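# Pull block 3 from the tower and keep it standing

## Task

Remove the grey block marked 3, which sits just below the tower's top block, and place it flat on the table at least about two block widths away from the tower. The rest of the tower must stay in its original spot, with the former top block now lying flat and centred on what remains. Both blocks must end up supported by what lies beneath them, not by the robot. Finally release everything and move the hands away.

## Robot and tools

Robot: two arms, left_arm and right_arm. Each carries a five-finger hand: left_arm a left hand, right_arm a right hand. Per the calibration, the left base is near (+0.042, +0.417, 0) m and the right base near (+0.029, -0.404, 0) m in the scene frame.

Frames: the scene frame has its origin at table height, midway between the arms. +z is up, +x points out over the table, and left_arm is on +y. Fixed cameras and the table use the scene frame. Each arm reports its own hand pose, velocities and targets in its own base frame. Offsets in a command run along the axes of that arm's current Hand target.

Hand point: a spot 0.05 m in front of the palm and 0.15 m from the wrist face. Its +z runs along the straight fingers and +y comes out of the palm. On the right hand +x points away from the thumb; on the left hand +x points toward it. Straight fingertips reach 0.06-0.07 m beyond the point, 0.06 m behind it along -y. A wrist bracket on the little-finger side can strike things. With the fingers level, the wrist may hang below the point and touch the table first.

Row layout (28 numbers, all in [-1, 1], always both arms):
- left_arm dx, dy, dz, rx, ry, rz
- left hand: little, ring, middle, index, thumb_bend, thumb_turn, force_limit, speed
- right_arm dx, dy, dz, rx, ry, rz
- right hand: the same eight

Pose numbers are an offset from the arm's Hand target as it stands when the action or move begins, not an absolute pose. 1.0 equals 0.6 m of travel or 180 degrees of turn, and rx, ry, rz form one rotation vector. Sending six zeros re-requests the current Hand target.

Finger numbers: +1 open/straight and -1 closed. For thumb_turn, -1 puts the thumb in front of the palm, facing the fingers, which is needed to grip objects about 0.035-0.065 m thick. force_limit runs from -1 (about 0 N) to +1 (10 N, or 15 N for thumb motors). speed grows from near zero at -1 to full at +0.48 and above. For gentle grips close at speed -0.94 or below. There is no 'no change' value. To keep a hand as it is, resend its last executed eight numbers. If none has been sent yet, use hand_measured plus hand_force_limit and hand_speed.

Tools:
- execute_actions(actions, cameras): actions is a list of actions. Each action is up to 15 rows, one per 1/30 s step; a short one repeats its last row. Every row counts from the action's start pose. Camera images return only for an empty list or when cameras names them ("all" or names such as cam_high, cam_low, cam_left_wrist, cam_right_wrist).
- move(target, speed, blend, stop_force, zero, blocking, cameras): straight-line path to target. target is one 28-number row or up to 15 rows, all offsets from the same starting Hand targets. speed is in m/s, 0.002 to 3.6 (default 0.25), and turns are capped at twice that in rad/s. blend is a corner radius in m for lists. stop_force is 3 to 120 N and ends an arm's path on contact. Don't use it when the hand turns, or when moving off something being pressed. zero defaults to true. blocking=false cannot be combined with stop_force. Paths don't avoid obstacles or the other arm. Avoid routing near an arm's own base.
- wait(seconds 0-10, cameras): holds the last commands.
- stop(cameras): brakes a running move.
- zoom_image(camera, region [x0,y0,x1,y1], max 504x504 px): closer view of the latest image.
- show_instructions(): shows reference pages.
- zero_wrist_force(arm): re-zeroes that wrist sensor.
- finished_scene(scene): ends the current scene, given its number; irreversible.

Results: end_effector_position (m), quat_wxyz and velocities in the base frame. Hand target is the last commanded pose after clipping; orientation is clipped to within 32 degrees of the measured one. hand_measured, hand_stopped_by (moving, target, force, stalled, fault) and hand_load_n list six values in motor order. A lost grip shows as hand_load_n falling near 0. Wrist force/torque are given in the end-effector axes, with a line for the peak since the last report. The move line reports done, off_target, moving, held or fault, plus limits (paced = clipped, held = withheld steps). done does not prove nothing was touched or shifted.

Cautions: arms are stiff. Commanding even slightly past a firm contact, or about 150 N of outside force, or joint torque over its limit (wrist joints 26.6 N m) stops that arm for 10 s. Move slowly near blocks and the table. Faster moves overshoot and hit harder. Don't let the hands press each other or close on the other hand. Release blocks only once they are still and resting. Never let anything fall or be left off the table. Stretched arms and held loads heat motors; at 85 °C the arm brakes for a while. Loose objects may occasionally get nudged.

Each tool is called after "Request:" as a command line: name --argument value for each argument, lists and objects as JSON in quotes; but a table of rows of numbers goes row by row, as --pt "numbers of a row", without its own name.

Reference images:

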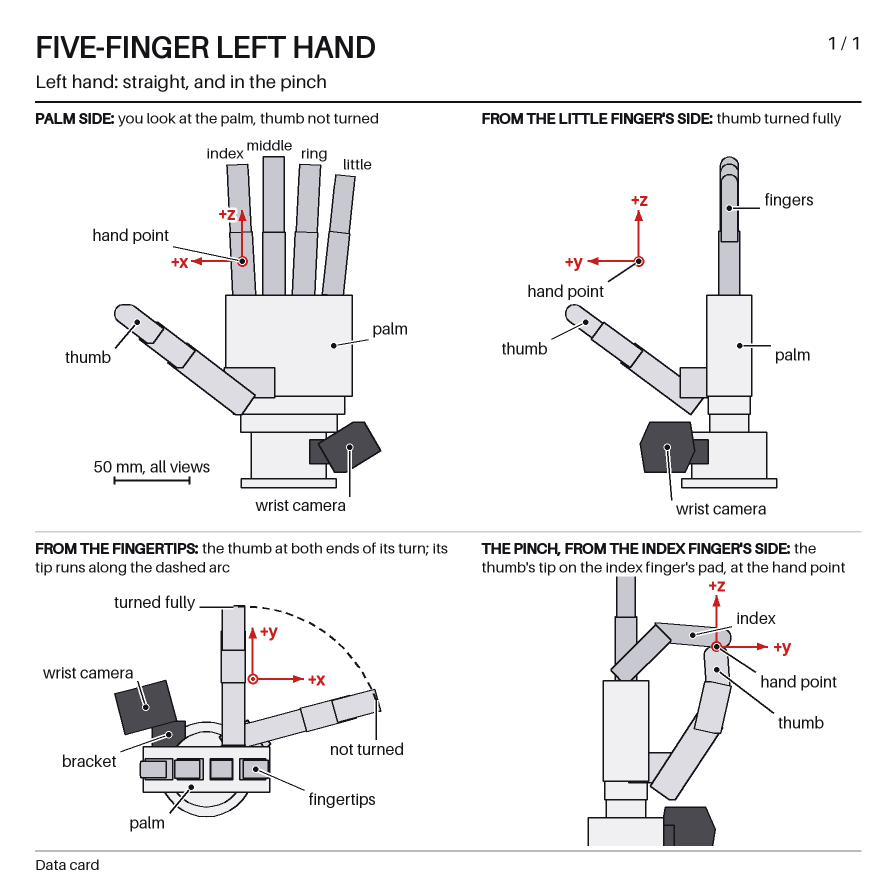

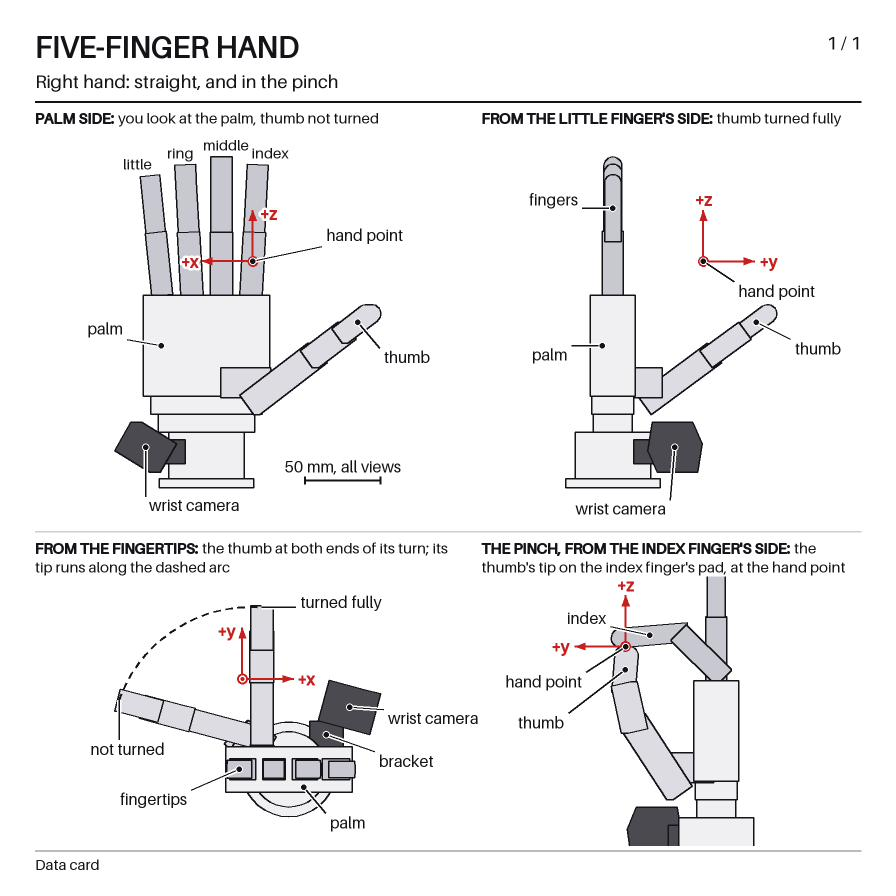

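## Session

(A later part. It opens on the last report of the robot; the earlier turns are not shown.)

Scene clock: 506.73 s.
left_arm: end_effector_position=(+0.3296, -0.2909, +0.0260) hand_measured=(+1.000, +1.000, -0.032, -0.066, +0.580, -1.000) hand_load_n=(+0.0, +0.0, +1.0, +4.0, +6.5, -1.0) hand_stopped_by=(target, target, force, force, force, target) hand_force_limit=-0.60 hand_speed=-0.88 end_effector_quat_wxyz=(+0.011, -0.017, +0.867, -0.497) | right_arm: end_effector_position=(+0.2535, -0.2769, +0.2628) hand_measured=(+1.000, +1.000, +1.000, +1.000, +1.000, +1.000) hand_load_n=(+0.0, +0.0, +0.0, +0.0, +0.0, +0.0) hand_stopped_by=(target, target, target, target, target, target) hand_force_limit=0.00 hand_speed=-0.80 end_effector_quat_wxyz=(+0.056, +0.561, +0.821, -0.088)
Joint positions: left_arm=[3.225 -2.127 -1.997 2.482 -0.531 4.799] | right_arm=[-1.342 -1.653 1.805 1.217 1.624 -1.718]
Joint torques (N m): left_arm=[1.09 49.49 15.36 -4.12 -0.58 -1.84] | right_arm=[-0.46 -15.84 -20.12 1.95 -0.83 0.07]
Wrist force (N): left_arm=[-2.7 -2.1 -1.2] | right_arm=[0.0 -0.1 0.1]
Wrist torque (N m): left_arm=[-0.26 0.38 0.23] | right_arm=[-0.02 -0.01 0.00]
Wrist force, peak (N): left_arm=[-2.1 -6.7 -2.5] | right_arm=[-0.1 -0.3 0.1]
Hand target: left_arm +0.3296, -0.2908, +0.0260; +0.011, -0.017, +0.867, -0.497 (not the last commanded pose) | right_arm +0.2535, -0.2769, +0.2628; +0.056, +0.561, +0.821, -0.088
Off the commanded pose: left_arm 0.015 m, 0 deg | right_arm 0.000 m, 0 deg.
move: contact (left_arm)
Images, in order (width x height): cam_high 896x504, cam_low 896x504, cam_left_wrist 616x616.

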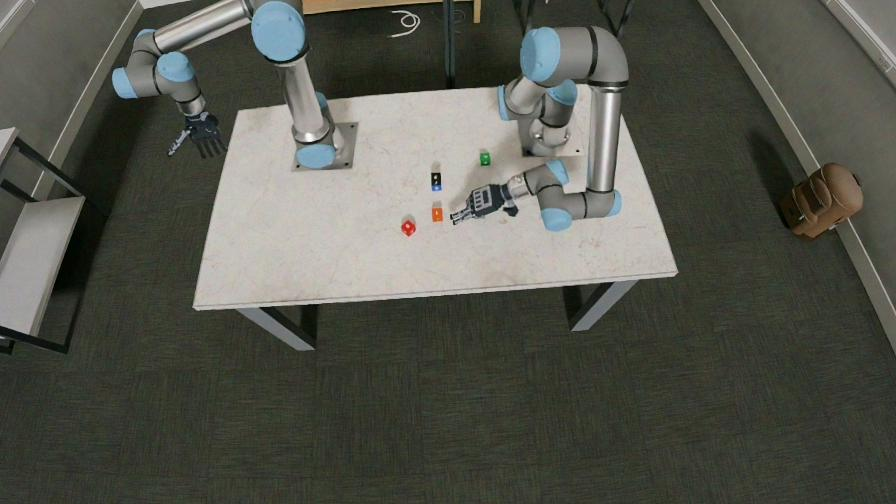

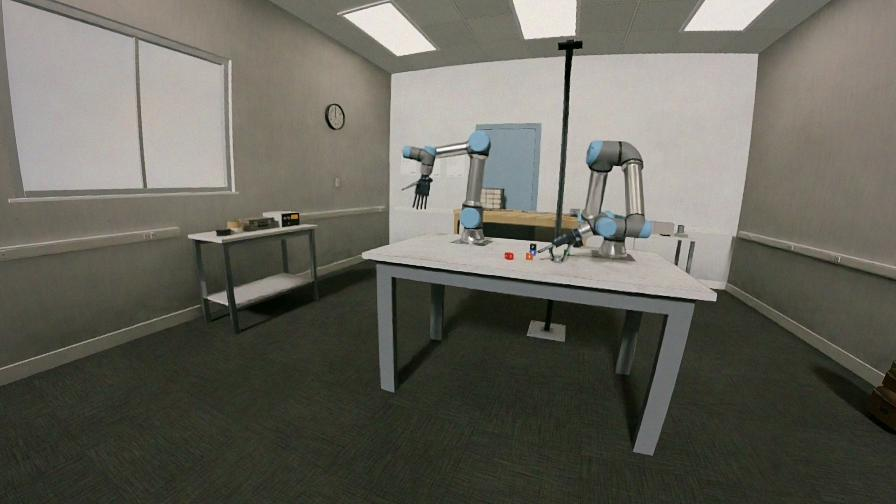

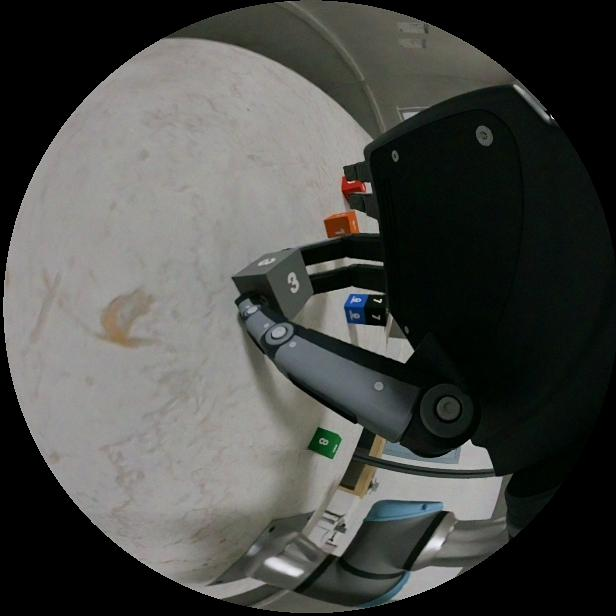

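Request:
move --pt "0 0 0 0 0 0 1 1 0.3 0.3 0.75 -1 -0.6 -0.5 0 0 0 0 0 0 1 1 1 1 1 1 0 -0.8" --pt "0 -0.0866 -0.05 0 0 0 1 1 0.3 0.3 0.75 -1 -0.6 -0.5 0 0 0 0 0 0 1 1 1 1 1 1 0 -0.8" --pt "0 -0.1937 0.1355 0 0 0 1 1 0.3 0.3 0.75 -1 -0.6 -0.5 0 0 0 0 0 0 1 1 1 1 1 1 0 -0.8" --pt "0 -0.1071 0.1855 0 0 0 1 1 0.3 0.3 0.75 -1 -0.6 -0.5 0 0 0 0 0 0 1 1 1 1 1 1 0 -0.8" --pt "0 -0.1071 0.1855 0 0 0 1 1 0.3 0.3 0.5 -1 -0.6 -0.7 0 0 0 0 0 0 1 1 1 1 1 1 0 -0.8" --pt "0 -0.1071 0.1855 0 0 0 1 1 -0.3 -0.3 0.5 -1 -0.6 -0.88 0 0 0 0 0 0 1 1 1 1 1 1 0 -0.8" --speed '[0.12,0.12,0.12,0.08,0.08,0.08]' --blend '[0,0.02,0.01,0,0,0]' --cameras '["cam_low","cam_high","cam_left_wrist"]'

Request:
zoom_image --camera "cam_low" --region '[510, 210, 570, 270]'

Request:
zoom_image --camera "cam_left_wrist" --region '[180, 200, 380, 400]'

Request:
zoom_image --camera "cam_high" --region '[410, 150, 500, 230]'

Scene clock: 527.93 s.
left_arm: end_effector_position=(+0.3348, -0.4193, +0.0253) hand_measured=(+1.000, +1.000, +0.022, +0.000, +0.500, -1.000) hand_load_n=(+0.0, +0.0, +1.5, +2.5, +2.5, -0.5) hand_stopped_by=(target, target, force, force, target, target) hand_force_limit=-0.60 hand_speed=-0.88 end_effector_quat_wxyz=(+0.011, -0.017, +0.867, -0.497) | right_arm: end_effector_position=(+0.2535, -0.2769, +0.2628) hand_measured=(+1.000, +1.000, +1.000, +1.000, +1.000, +1.000) hand_load_n=(+0.5, +0.0, +0.0, +0.0, +0.0, +0.0) hand_stopped_by=(target, target, target, target, target, target) hand_force_limit=0.00 hand_speed=-0.80 end_effector_quat_wxyz=(+0.056, +0.561, +0.821, -0.088)
Joint positions: left_arm=[2.883 -2.109 -1.822 2.83 -0.602 4.165] | right_arm=[-1.342 -1.653 1.805 1.217 1.624 -1.718]
Joint torques (N m): left_arm=[-7.59 24.92 4.78 -0.04 -1.28 -2.21] | right_arm=[-0.37 -15.74 -20.4 2.02 -0.81 0.14]
Wrist force (N): left_arm=[-2.2 -4.6 -2.6] | right_arm=[-0.2 -0.1 0.0]
Wrist torque (N m): left_arm=[-0.36 0.32 0.28] | right_arm=[-0.02 0.02 -0.01]
Wrist force, peak (N): left_arm=[-2.1 -4.6 -2.7] | right_arm=[-0.3 -0.3 -0.1]
Hand target: left_arm +0.3348, -0.4193, +0.0253; +0.011, -0.017, +0.867, -0.497 | right_arm +0.2535, -0.2769, +0.2628; +0.056, +0.561, +0.821, -0.088
Off the commanded pose: left_arm 0.000 m, 0 deg | right_arm 0.000 m, 0 deg.
move: done
Images, in order (width x height): cam_high 896x504, cam_low 896x504, cam_left_wrist 616x616.

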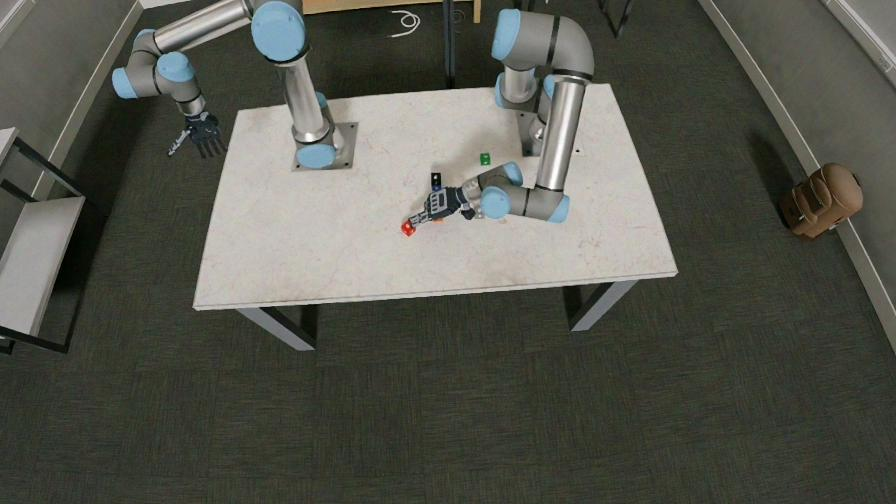

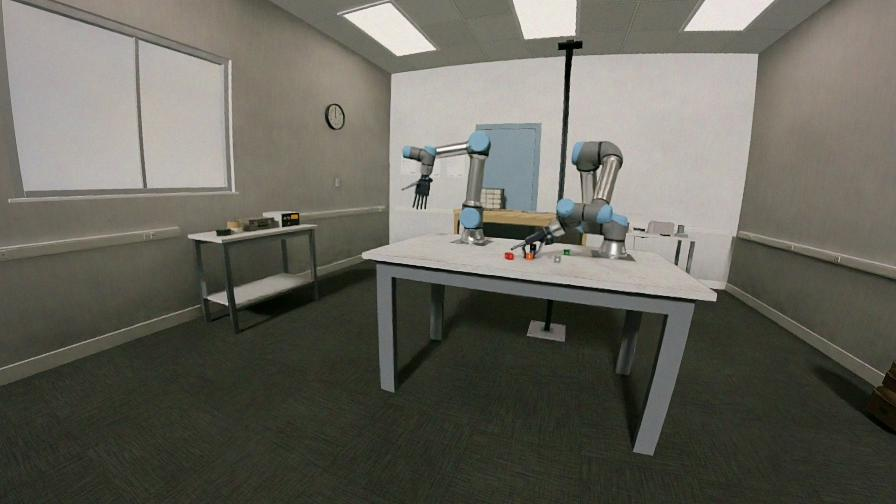

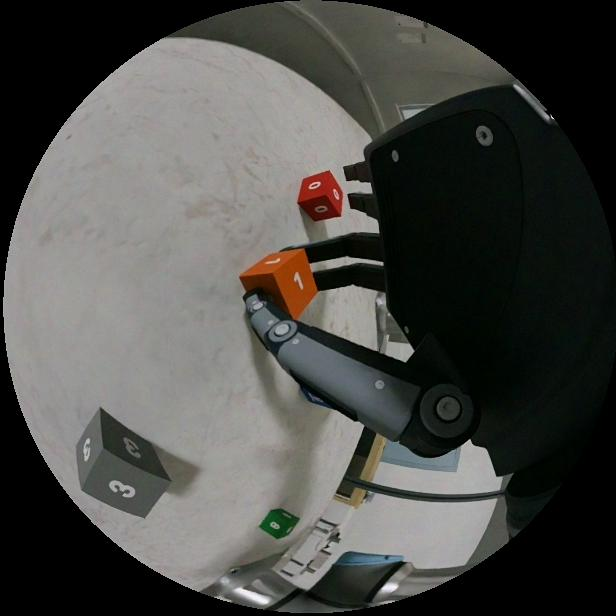

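Scaled by 8.400 from the camera's 896x504 image, which has a finer 1280x720 frame.

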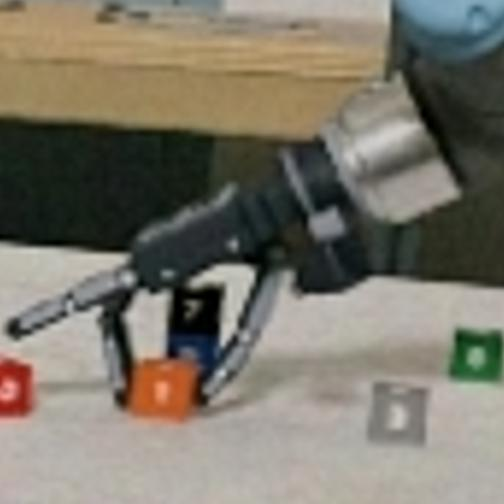

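Scaled by 2.520 from the camera's 616x616 image, which has a finer 880x880 frame.

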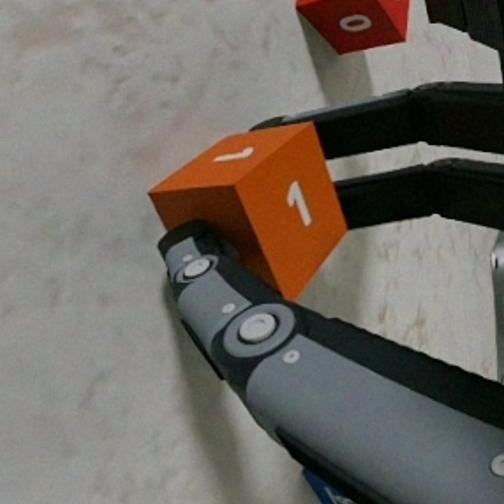

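Scaled by 5.600 from the camera's 896x504 image, which has a finer 1280x720 frame.

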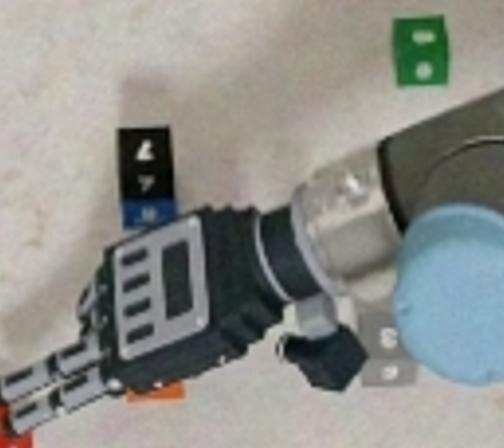

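Request:
move --pt "0 -0.1443 -0.0833 0 0 0 1 1 -0.3 -0.3 0.5 -1 -0.6 -0.88 0 0 0 0 0 0 1 1 1 1 1 1 0 -0.8" --pt "0.2003 -0.1415 -0.0881 0 0 0 1 1 -0.3 -0.3 0.5 -1 -0.6 -0.88 0 0 0 0 0 0 1 1 1 1 1 1 0 -0.8" --pt "0.2003 -0.0953 -0.0614 0 0 0 1 1 -0.3 -0.3 0.5 -1 -0.6 -0.88 0 0 0 0 0 0 1 1 1 1 1 1 0 -0.8" --speed 0.12 --blend '[0.02,0.01,0]' --cameras '["cam_low","cam_high","cam_left_wrist"]'

Request:
zoom_image --camera "cam_low" --region '[515, 220, 555, 260]'

Request:
zoom_image --camera "cam_left_wrist" --region '[180, 200, 380, 400]'

Request:
zoom_image --camera "cam_high" --region '[410, 150, 460, 200]'

Scene clock: 543.23 s.
left_arm: end_effector_position=(+0.2143, -0.4211, +0.0929) hand_measured=(+1.000, +1.000, +0.022, +0.000, +0.500, -1.000) hand_load_n=(+0.0, +0.0, +1.0, +2.0, +3.0, -0.5) hand_stopped_by=(target, target, force, force, target, target) hand_force_limit=-0.60 hand_speed=-0.88 end_effector_quat_wxyz=(+0.011, -0.017, +0.867, -0.497) | right_arm: end_effector_position=(+0.2535, -0.2769, +0.2628) hand_measured=(+1.000, +1.000, +1.000, +1.000, +1.000, +1.000) hand_load_n=(+0.0, +0.0, +0.0, +0.0, +0.0, +0.0) hand_stopped_by=(target, target, target, target, target, target) hand_force_limit=0.00 hand_speed=-0.80 end_effector_quat_wxyz=(+0.056, +0.561, +0.821, -0.088)
Joint positions: left_arm=[2.773 -1.776 -2.06 2.864 -0.657 4.005] | right_arm=[-1.342 -1.653 1.805 1.217 1.624 -1.718]
Joint torques (N m): left_arm=[-7.68 11.16 6.14 0.54 -1.46 -2.33] | right_arm=[-1.72 -16.21 -19.77 2.01 -0.9 0.07]
Wrist force (N): left_arm=[-2.7 -1.9 -1.0] | right_arm=[-0.1 -0.2 0.1]
Wrist torque (N m): left_arm=[-0.21 0.38 0.22] | right_arm=[-0.03 0.01 -0.01]
Wrist force, peak (N): left_arm=[-2.0 -5.0 -2.9] | right_arm=[-0.2 0.0 0.3]
Hand target: left_arm +0.2143, -0.4211, +0.0929; +0.011, -0.017, +0.867, -0.497 | right_arm +0.2535, -0.2769, +0.2628; +0.056, +0.561, +0.821, -0.088
Off the commanded pose: left_arm 0.000 m, 0 deg | right_arm 0.000 m, 0 deg.
move: done
Images, in order (width x height): cam_high 896x504, cam_low 896x504, cam_left_wrist 616x616.

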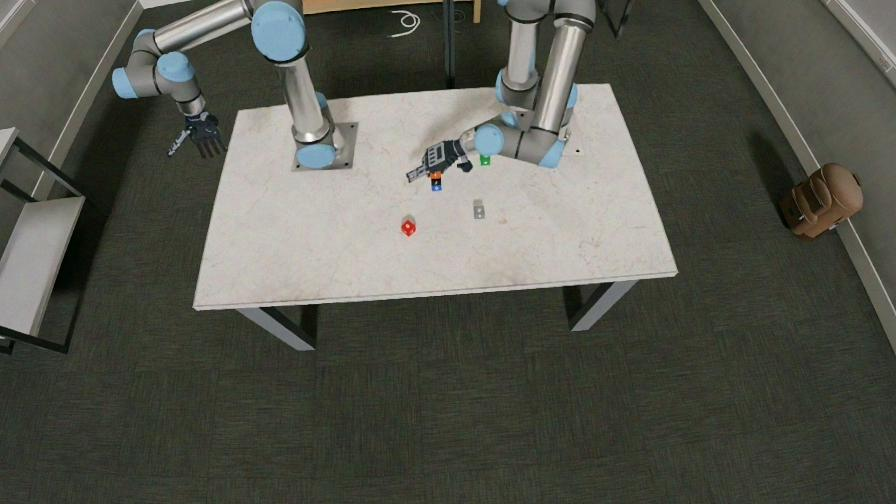

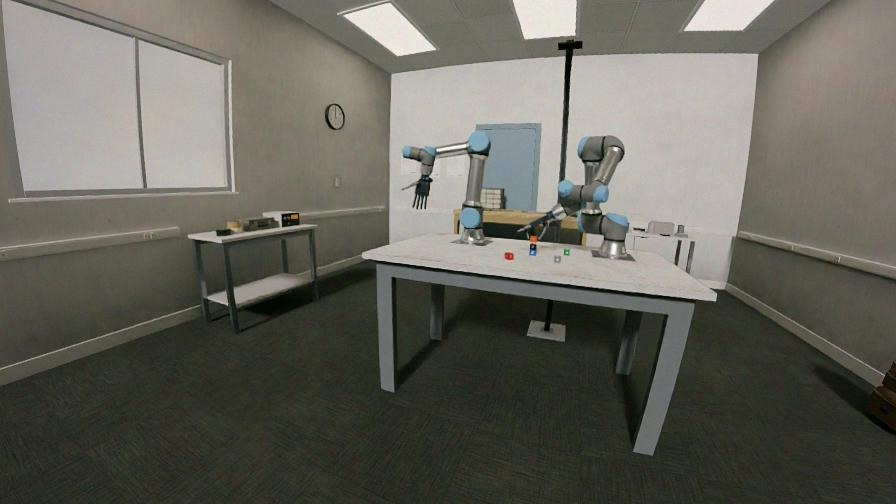

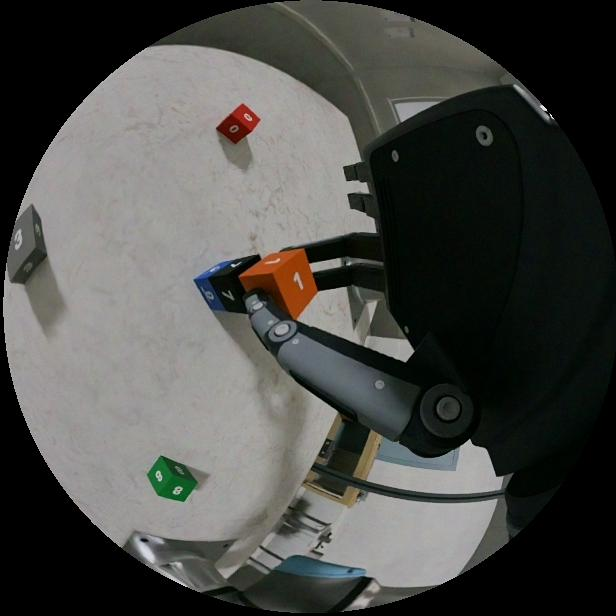

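Scaled by 12.600 from the camera's 896x504 image, which has a finer 1280x720 frame.

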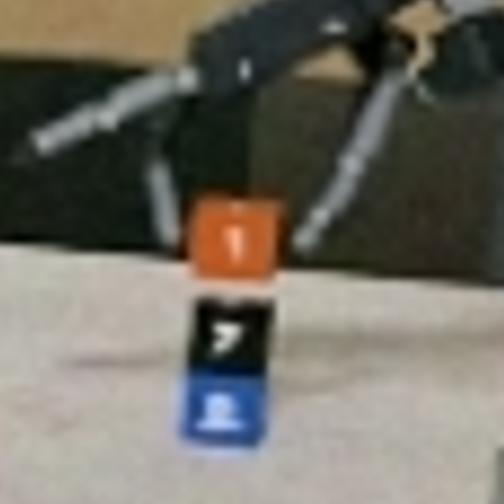

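Scaled by 2.520 from the camera's 616x616 image, which has a finer 880x880 frame.

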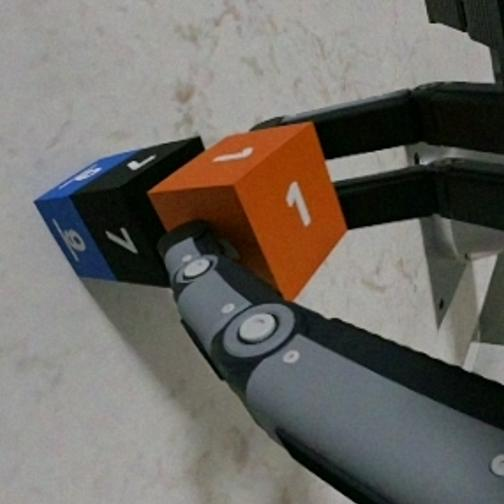

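Scaled by 10.080 from the camera's 896x504 image, which has a finer 1280x720 frame.

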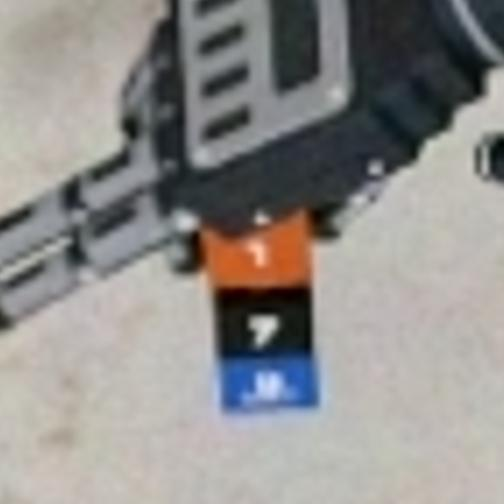

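Request:
move --target '[0,0.0289,0.0167,0,0,0,1,1,-0.3,-0.3,0.5,-1,-0.6,-0.88,0,0,0,0,0,0,1,1,1,1,1,1,0,-0.8]' --speed 0.01 --stop_force 3 --cameras '["cam_low","cam_high","cam_left_wrist"]'

Request:
zoom_image --camera "cam_low" --region '[515, 220, 555, 260]'

Request:
zoom_image --camera "cam_left_wrist" --region '[180, 200, 380, 400]'

Scene clock: 556.57 s.
left_arm: end_effector_position=(+0.2144, -0.4211, +0.0827) hand_measured=(+1.000, +1.000, +0.022, +0.000, +0.500, -1.000) hand_load_n=(+0.0, +0.0, +1.0, +2.0, +3.0, +0.0) hand_stopped_by=(target, target, force, force, target, target) hand_force_limit=-0.60 hand_speed=-0.88 end_effector_quat_wxyz=(+0.011, -0.017, +0.867, -0.497) | right_arm: end_effector_position=(+0.2535, -0.2769, +0.2628) hand_measured=(+1.000, +1.000, +1.000, +1.000, +1.000, +1.000) hand_load_n=(+0.0, +0.0, +0.0, -0.5, +0.0, +0.0) hand_stopped_by=(target, target, target, target, target, target) hand_force_limit=0.00 hand_speed=-0.80 end_effector_quat_wxyz=(+0.056, +0.561, +0.821, -0.088)
Joint positions: left_arm=[2.773 -1.794 -2.071 2.893 -0.657 4.005] | right_arm=[-1.342 -1.653 1.805 1.217 1.624 -1.718]
Joint torques (N m): left_arm=[0.55 40.49 20.45 -3.22 -1.33 0.58] | right_arm=[-0.98 -17.11 -19.85 1.98 -0.82 0.14]
Wrist force (N): left_arm=[-2.4 -2.3 -1.3] | right_arm=[-0.3 0.1 0.1]
Wrist torque (N m): left_arm=[-0.25 0.33 0.25] | right_arm=[0.00 0.04 -0.02]
Wrist force, peak (N): left_arm=[-2.6 -5.3 -2.6] | right_arm=[-0.3 -0.3 -0.1]
Hand target: left_arm +0.2144, -0.4211, +0.0827; +0.011, -0.017, +0.867, -0.497 (not the last commanded pose) | right_arm +0.2535, -0.2769, +0.2628; +0.056, +0.561, +0.821, -0.088
Off the commanded pose: left_arm 0.010 m, 0 deg | right_arm 0.000 m, 0 deg.
move: contact (left_arm)
Images, in order (width x height): cam_high 896x504, cam_low 896x504, cam_left_wrist 616x616.

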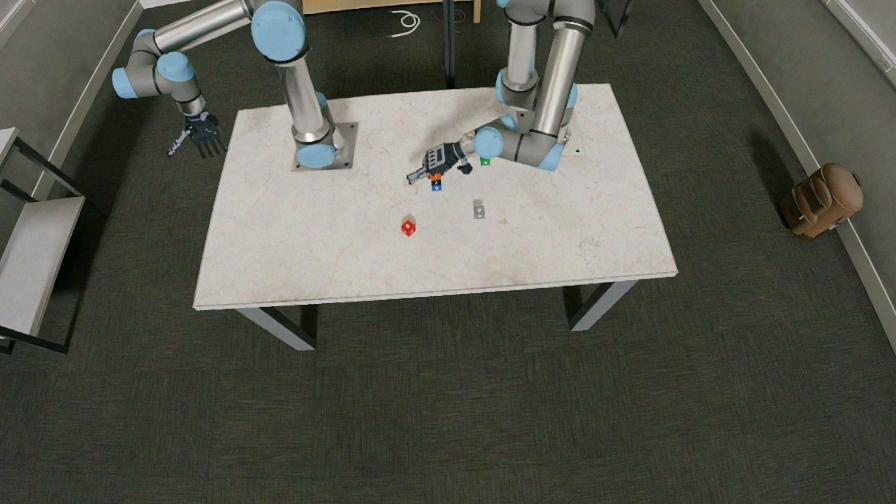

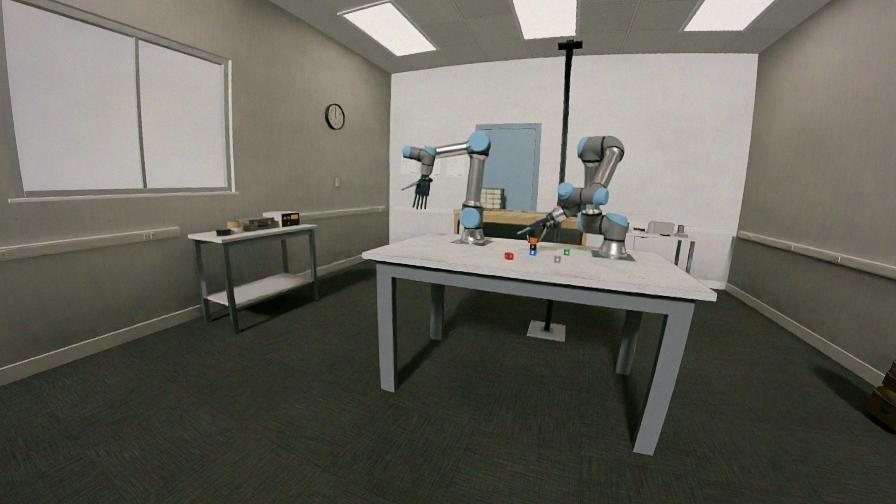

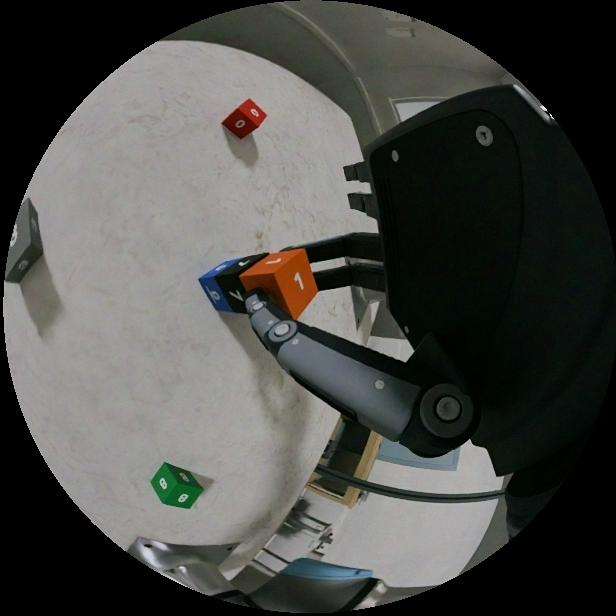

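Scaled by 12.600 from the camera's 896x504 image, which has a finer 1280x720 frame.

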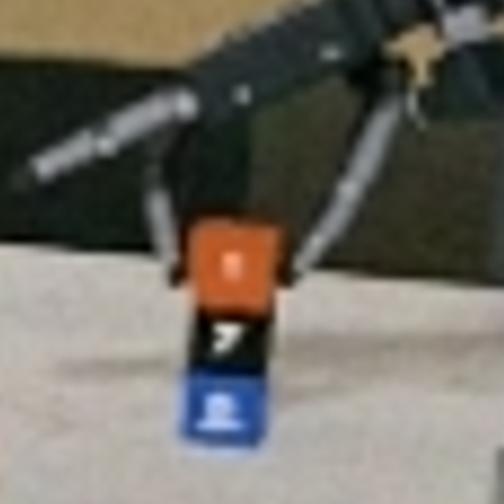

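Scaled by 2.520 from the camera's 616x616 image, which has a finer 880x880 frame.

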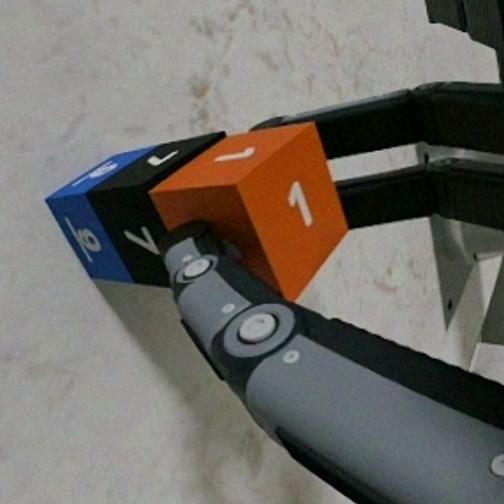

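Request:
move --pt "0 0 0 0 0 0 1 1 0.3 0.3 0.75 -1 -0.6 -0.6 0 0 0 0 0 0 1 1 1 1 1 1 0 -0.8" --pt "0 -0.1443 -0.0833 0 0 0 1 1 0.3 0.3 0.75 -1 -0.6 -0.5 0 0 0 0 0 0 1 1 1 1 1 1 0 -0.8" --pt "0 -0.1943 -0.2833 0 0 0 1 1 0.3 0.3 0.75 -1 -0.6 -0.5 0 0 0 0 0 0 1 1 1 1 1 1 0 -0.8" --speed '[0.1,0.1,0.2]' --blend '[0,0.02,0]' --cameras '["cam_low","cam_high","cam_left_wrist"]'

Request:
zoom_image --camera "cam_low" --region '[515, 220, 555, 260]'

Request:
zoom_image --camera "cam_left_wrist" --region '[100, 200, 300, 400]'

Request:
zoom_image --camera "cam_high" --region '[410, 150, 460, 200]'

Scene clock: 567.63 s.
left_arm: end_effector_position=(+0.2102, -0.3333, +0.2692) hand_measured=(+1.000, +1.000, +0.300, +0.300, +0.750, -1.000) hand_load_n=(+0.0, +0.0, +0.0, +0.0, +0.0, +0.0) hand_stopped_by=(target, target, target, target, target, target) hand_force_limit=-0.60 hand_speed=-0.50 end_effector_quat_wxyz=(+0.011, -0.017, +0.867, -0.497) | right_arm: end_effector_position=(+0.2535, -0.2769, +0.2628) hand_measured=(+1.000, +1.000, +1.000, +1.000, +1.000, +1.000) hand_load_n=(+0.0, +0.0, +0.0, +0.0, +0.0, +0.0) hand_stopped_by=(target, target, target, target, target, target) hand_force_limit=0.00 hand_speed=-0.80 end_effector_quat_wxyz=(+0.056, +0.561, +0.821, -0.088)
Joint positions: left_arm=[3.085 -1.492 -1.966 2.054 -0.538 4.523] | right_arm=[-1.342 -1.653 1.805 1.217 1.624 -1.718]
Joint torques (N m): left_arm=[6.65 1.56 8.88 -4.11 3.37 1.96] | right_arm=[-0.2 -17.39 -20.86 2.08 -0.81 0]
Wrist force (N): left_arm=[-2.8 -2.8 -1.3] | right_arm=[-0.2 0.2 -0.2]
Wrist torque (N m): left_arm=[-0.30 0.41 0.11] | right_arm=[0.03 0.03 -0.01]
Wrist force, peak (N): left_arm=[-2.9 -2.9 -1.6] | right_arm=[-0.4 -0.2 0.1]
Hand target: left_arm +0.2102, -0.3333, +0.2692; +0.011, -0.017, +0.867, -0.497 | right_arm +0.2535, -0.2769, +0.2628; +0.056, +0.561, +0.821, -0.088
Off the commanded pose: left_arm 0.000 m, 0 deg | right_arm 0.000 m, 0 deg.
move: done; blend cut to 0 m at target 2
Images, in order (width x height): cam_high 896x504, cam_low 896x504, cam_left_wrist 616x616.

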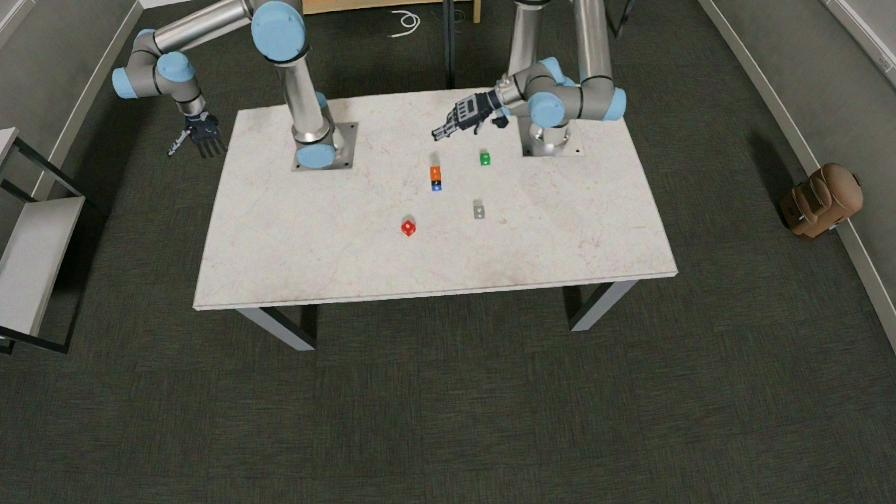

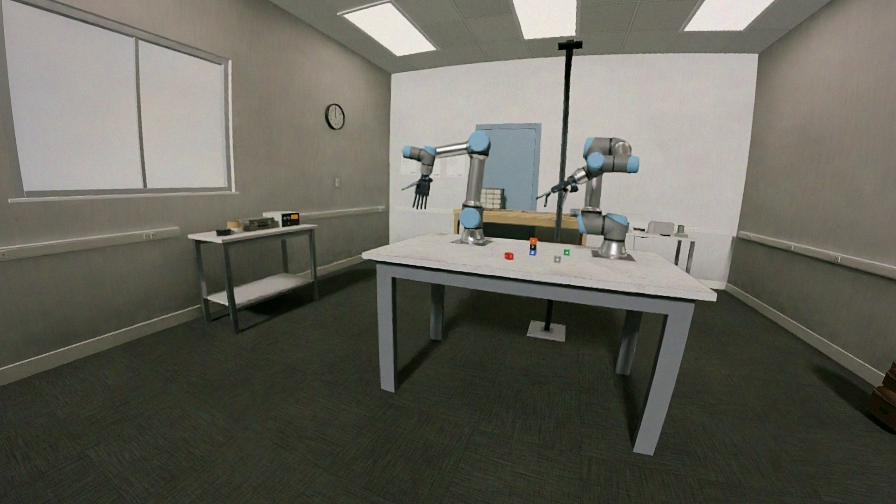

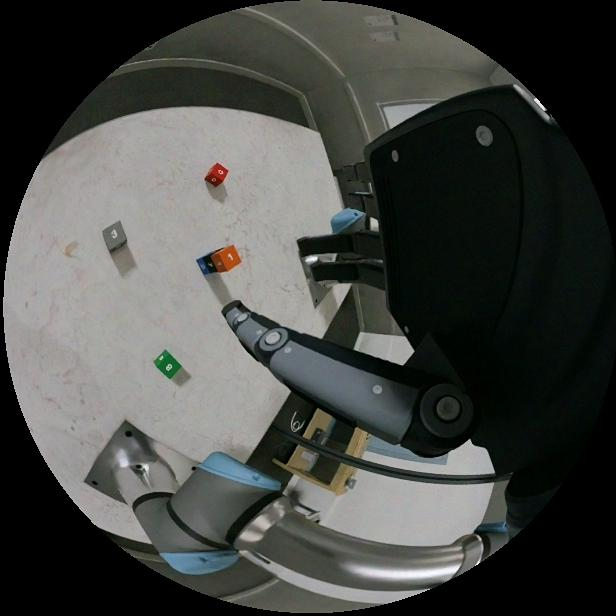

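Scaled by 12.600 from the camera's 896x504 image, which has a finer 1280x720 frame.

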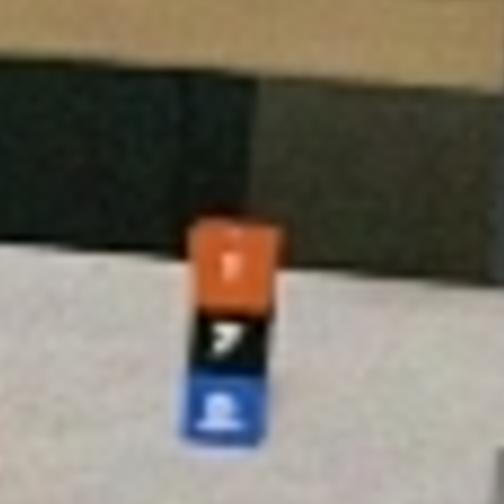

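Scaled by 2.520 from the camera's 616x616 image, which has a finer 880x880 frame.

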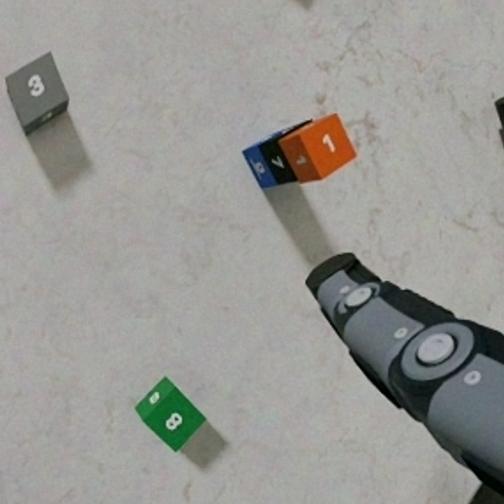

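Scaled by 10.080 from the camera's 896x504 image, which has a finer 1280x720 frame.

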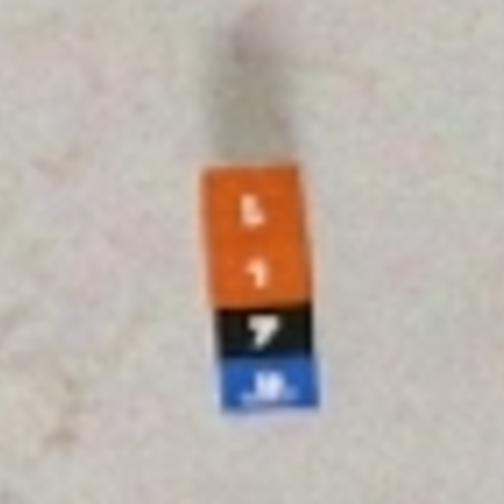

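Request:
zoom_image --camera "cam_high" --region '[460, 140, 500, 230]'

Request:
zoom_image --camera "cam_low" --region '[500, 220, 580, 270]'

Scaled by 5.600 from the camera's 896x504 image, which has a finer 1280x720 frame.

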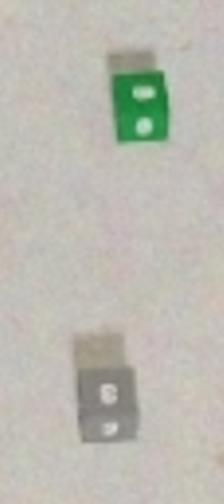

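Scaled by 6.300 from the camera's 896x504 image, which has a finer 1280x720 frame.

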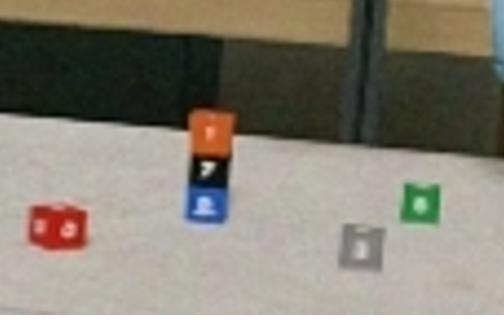

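Request:
finished_scene --scene 1

The scene is finished: the task was done.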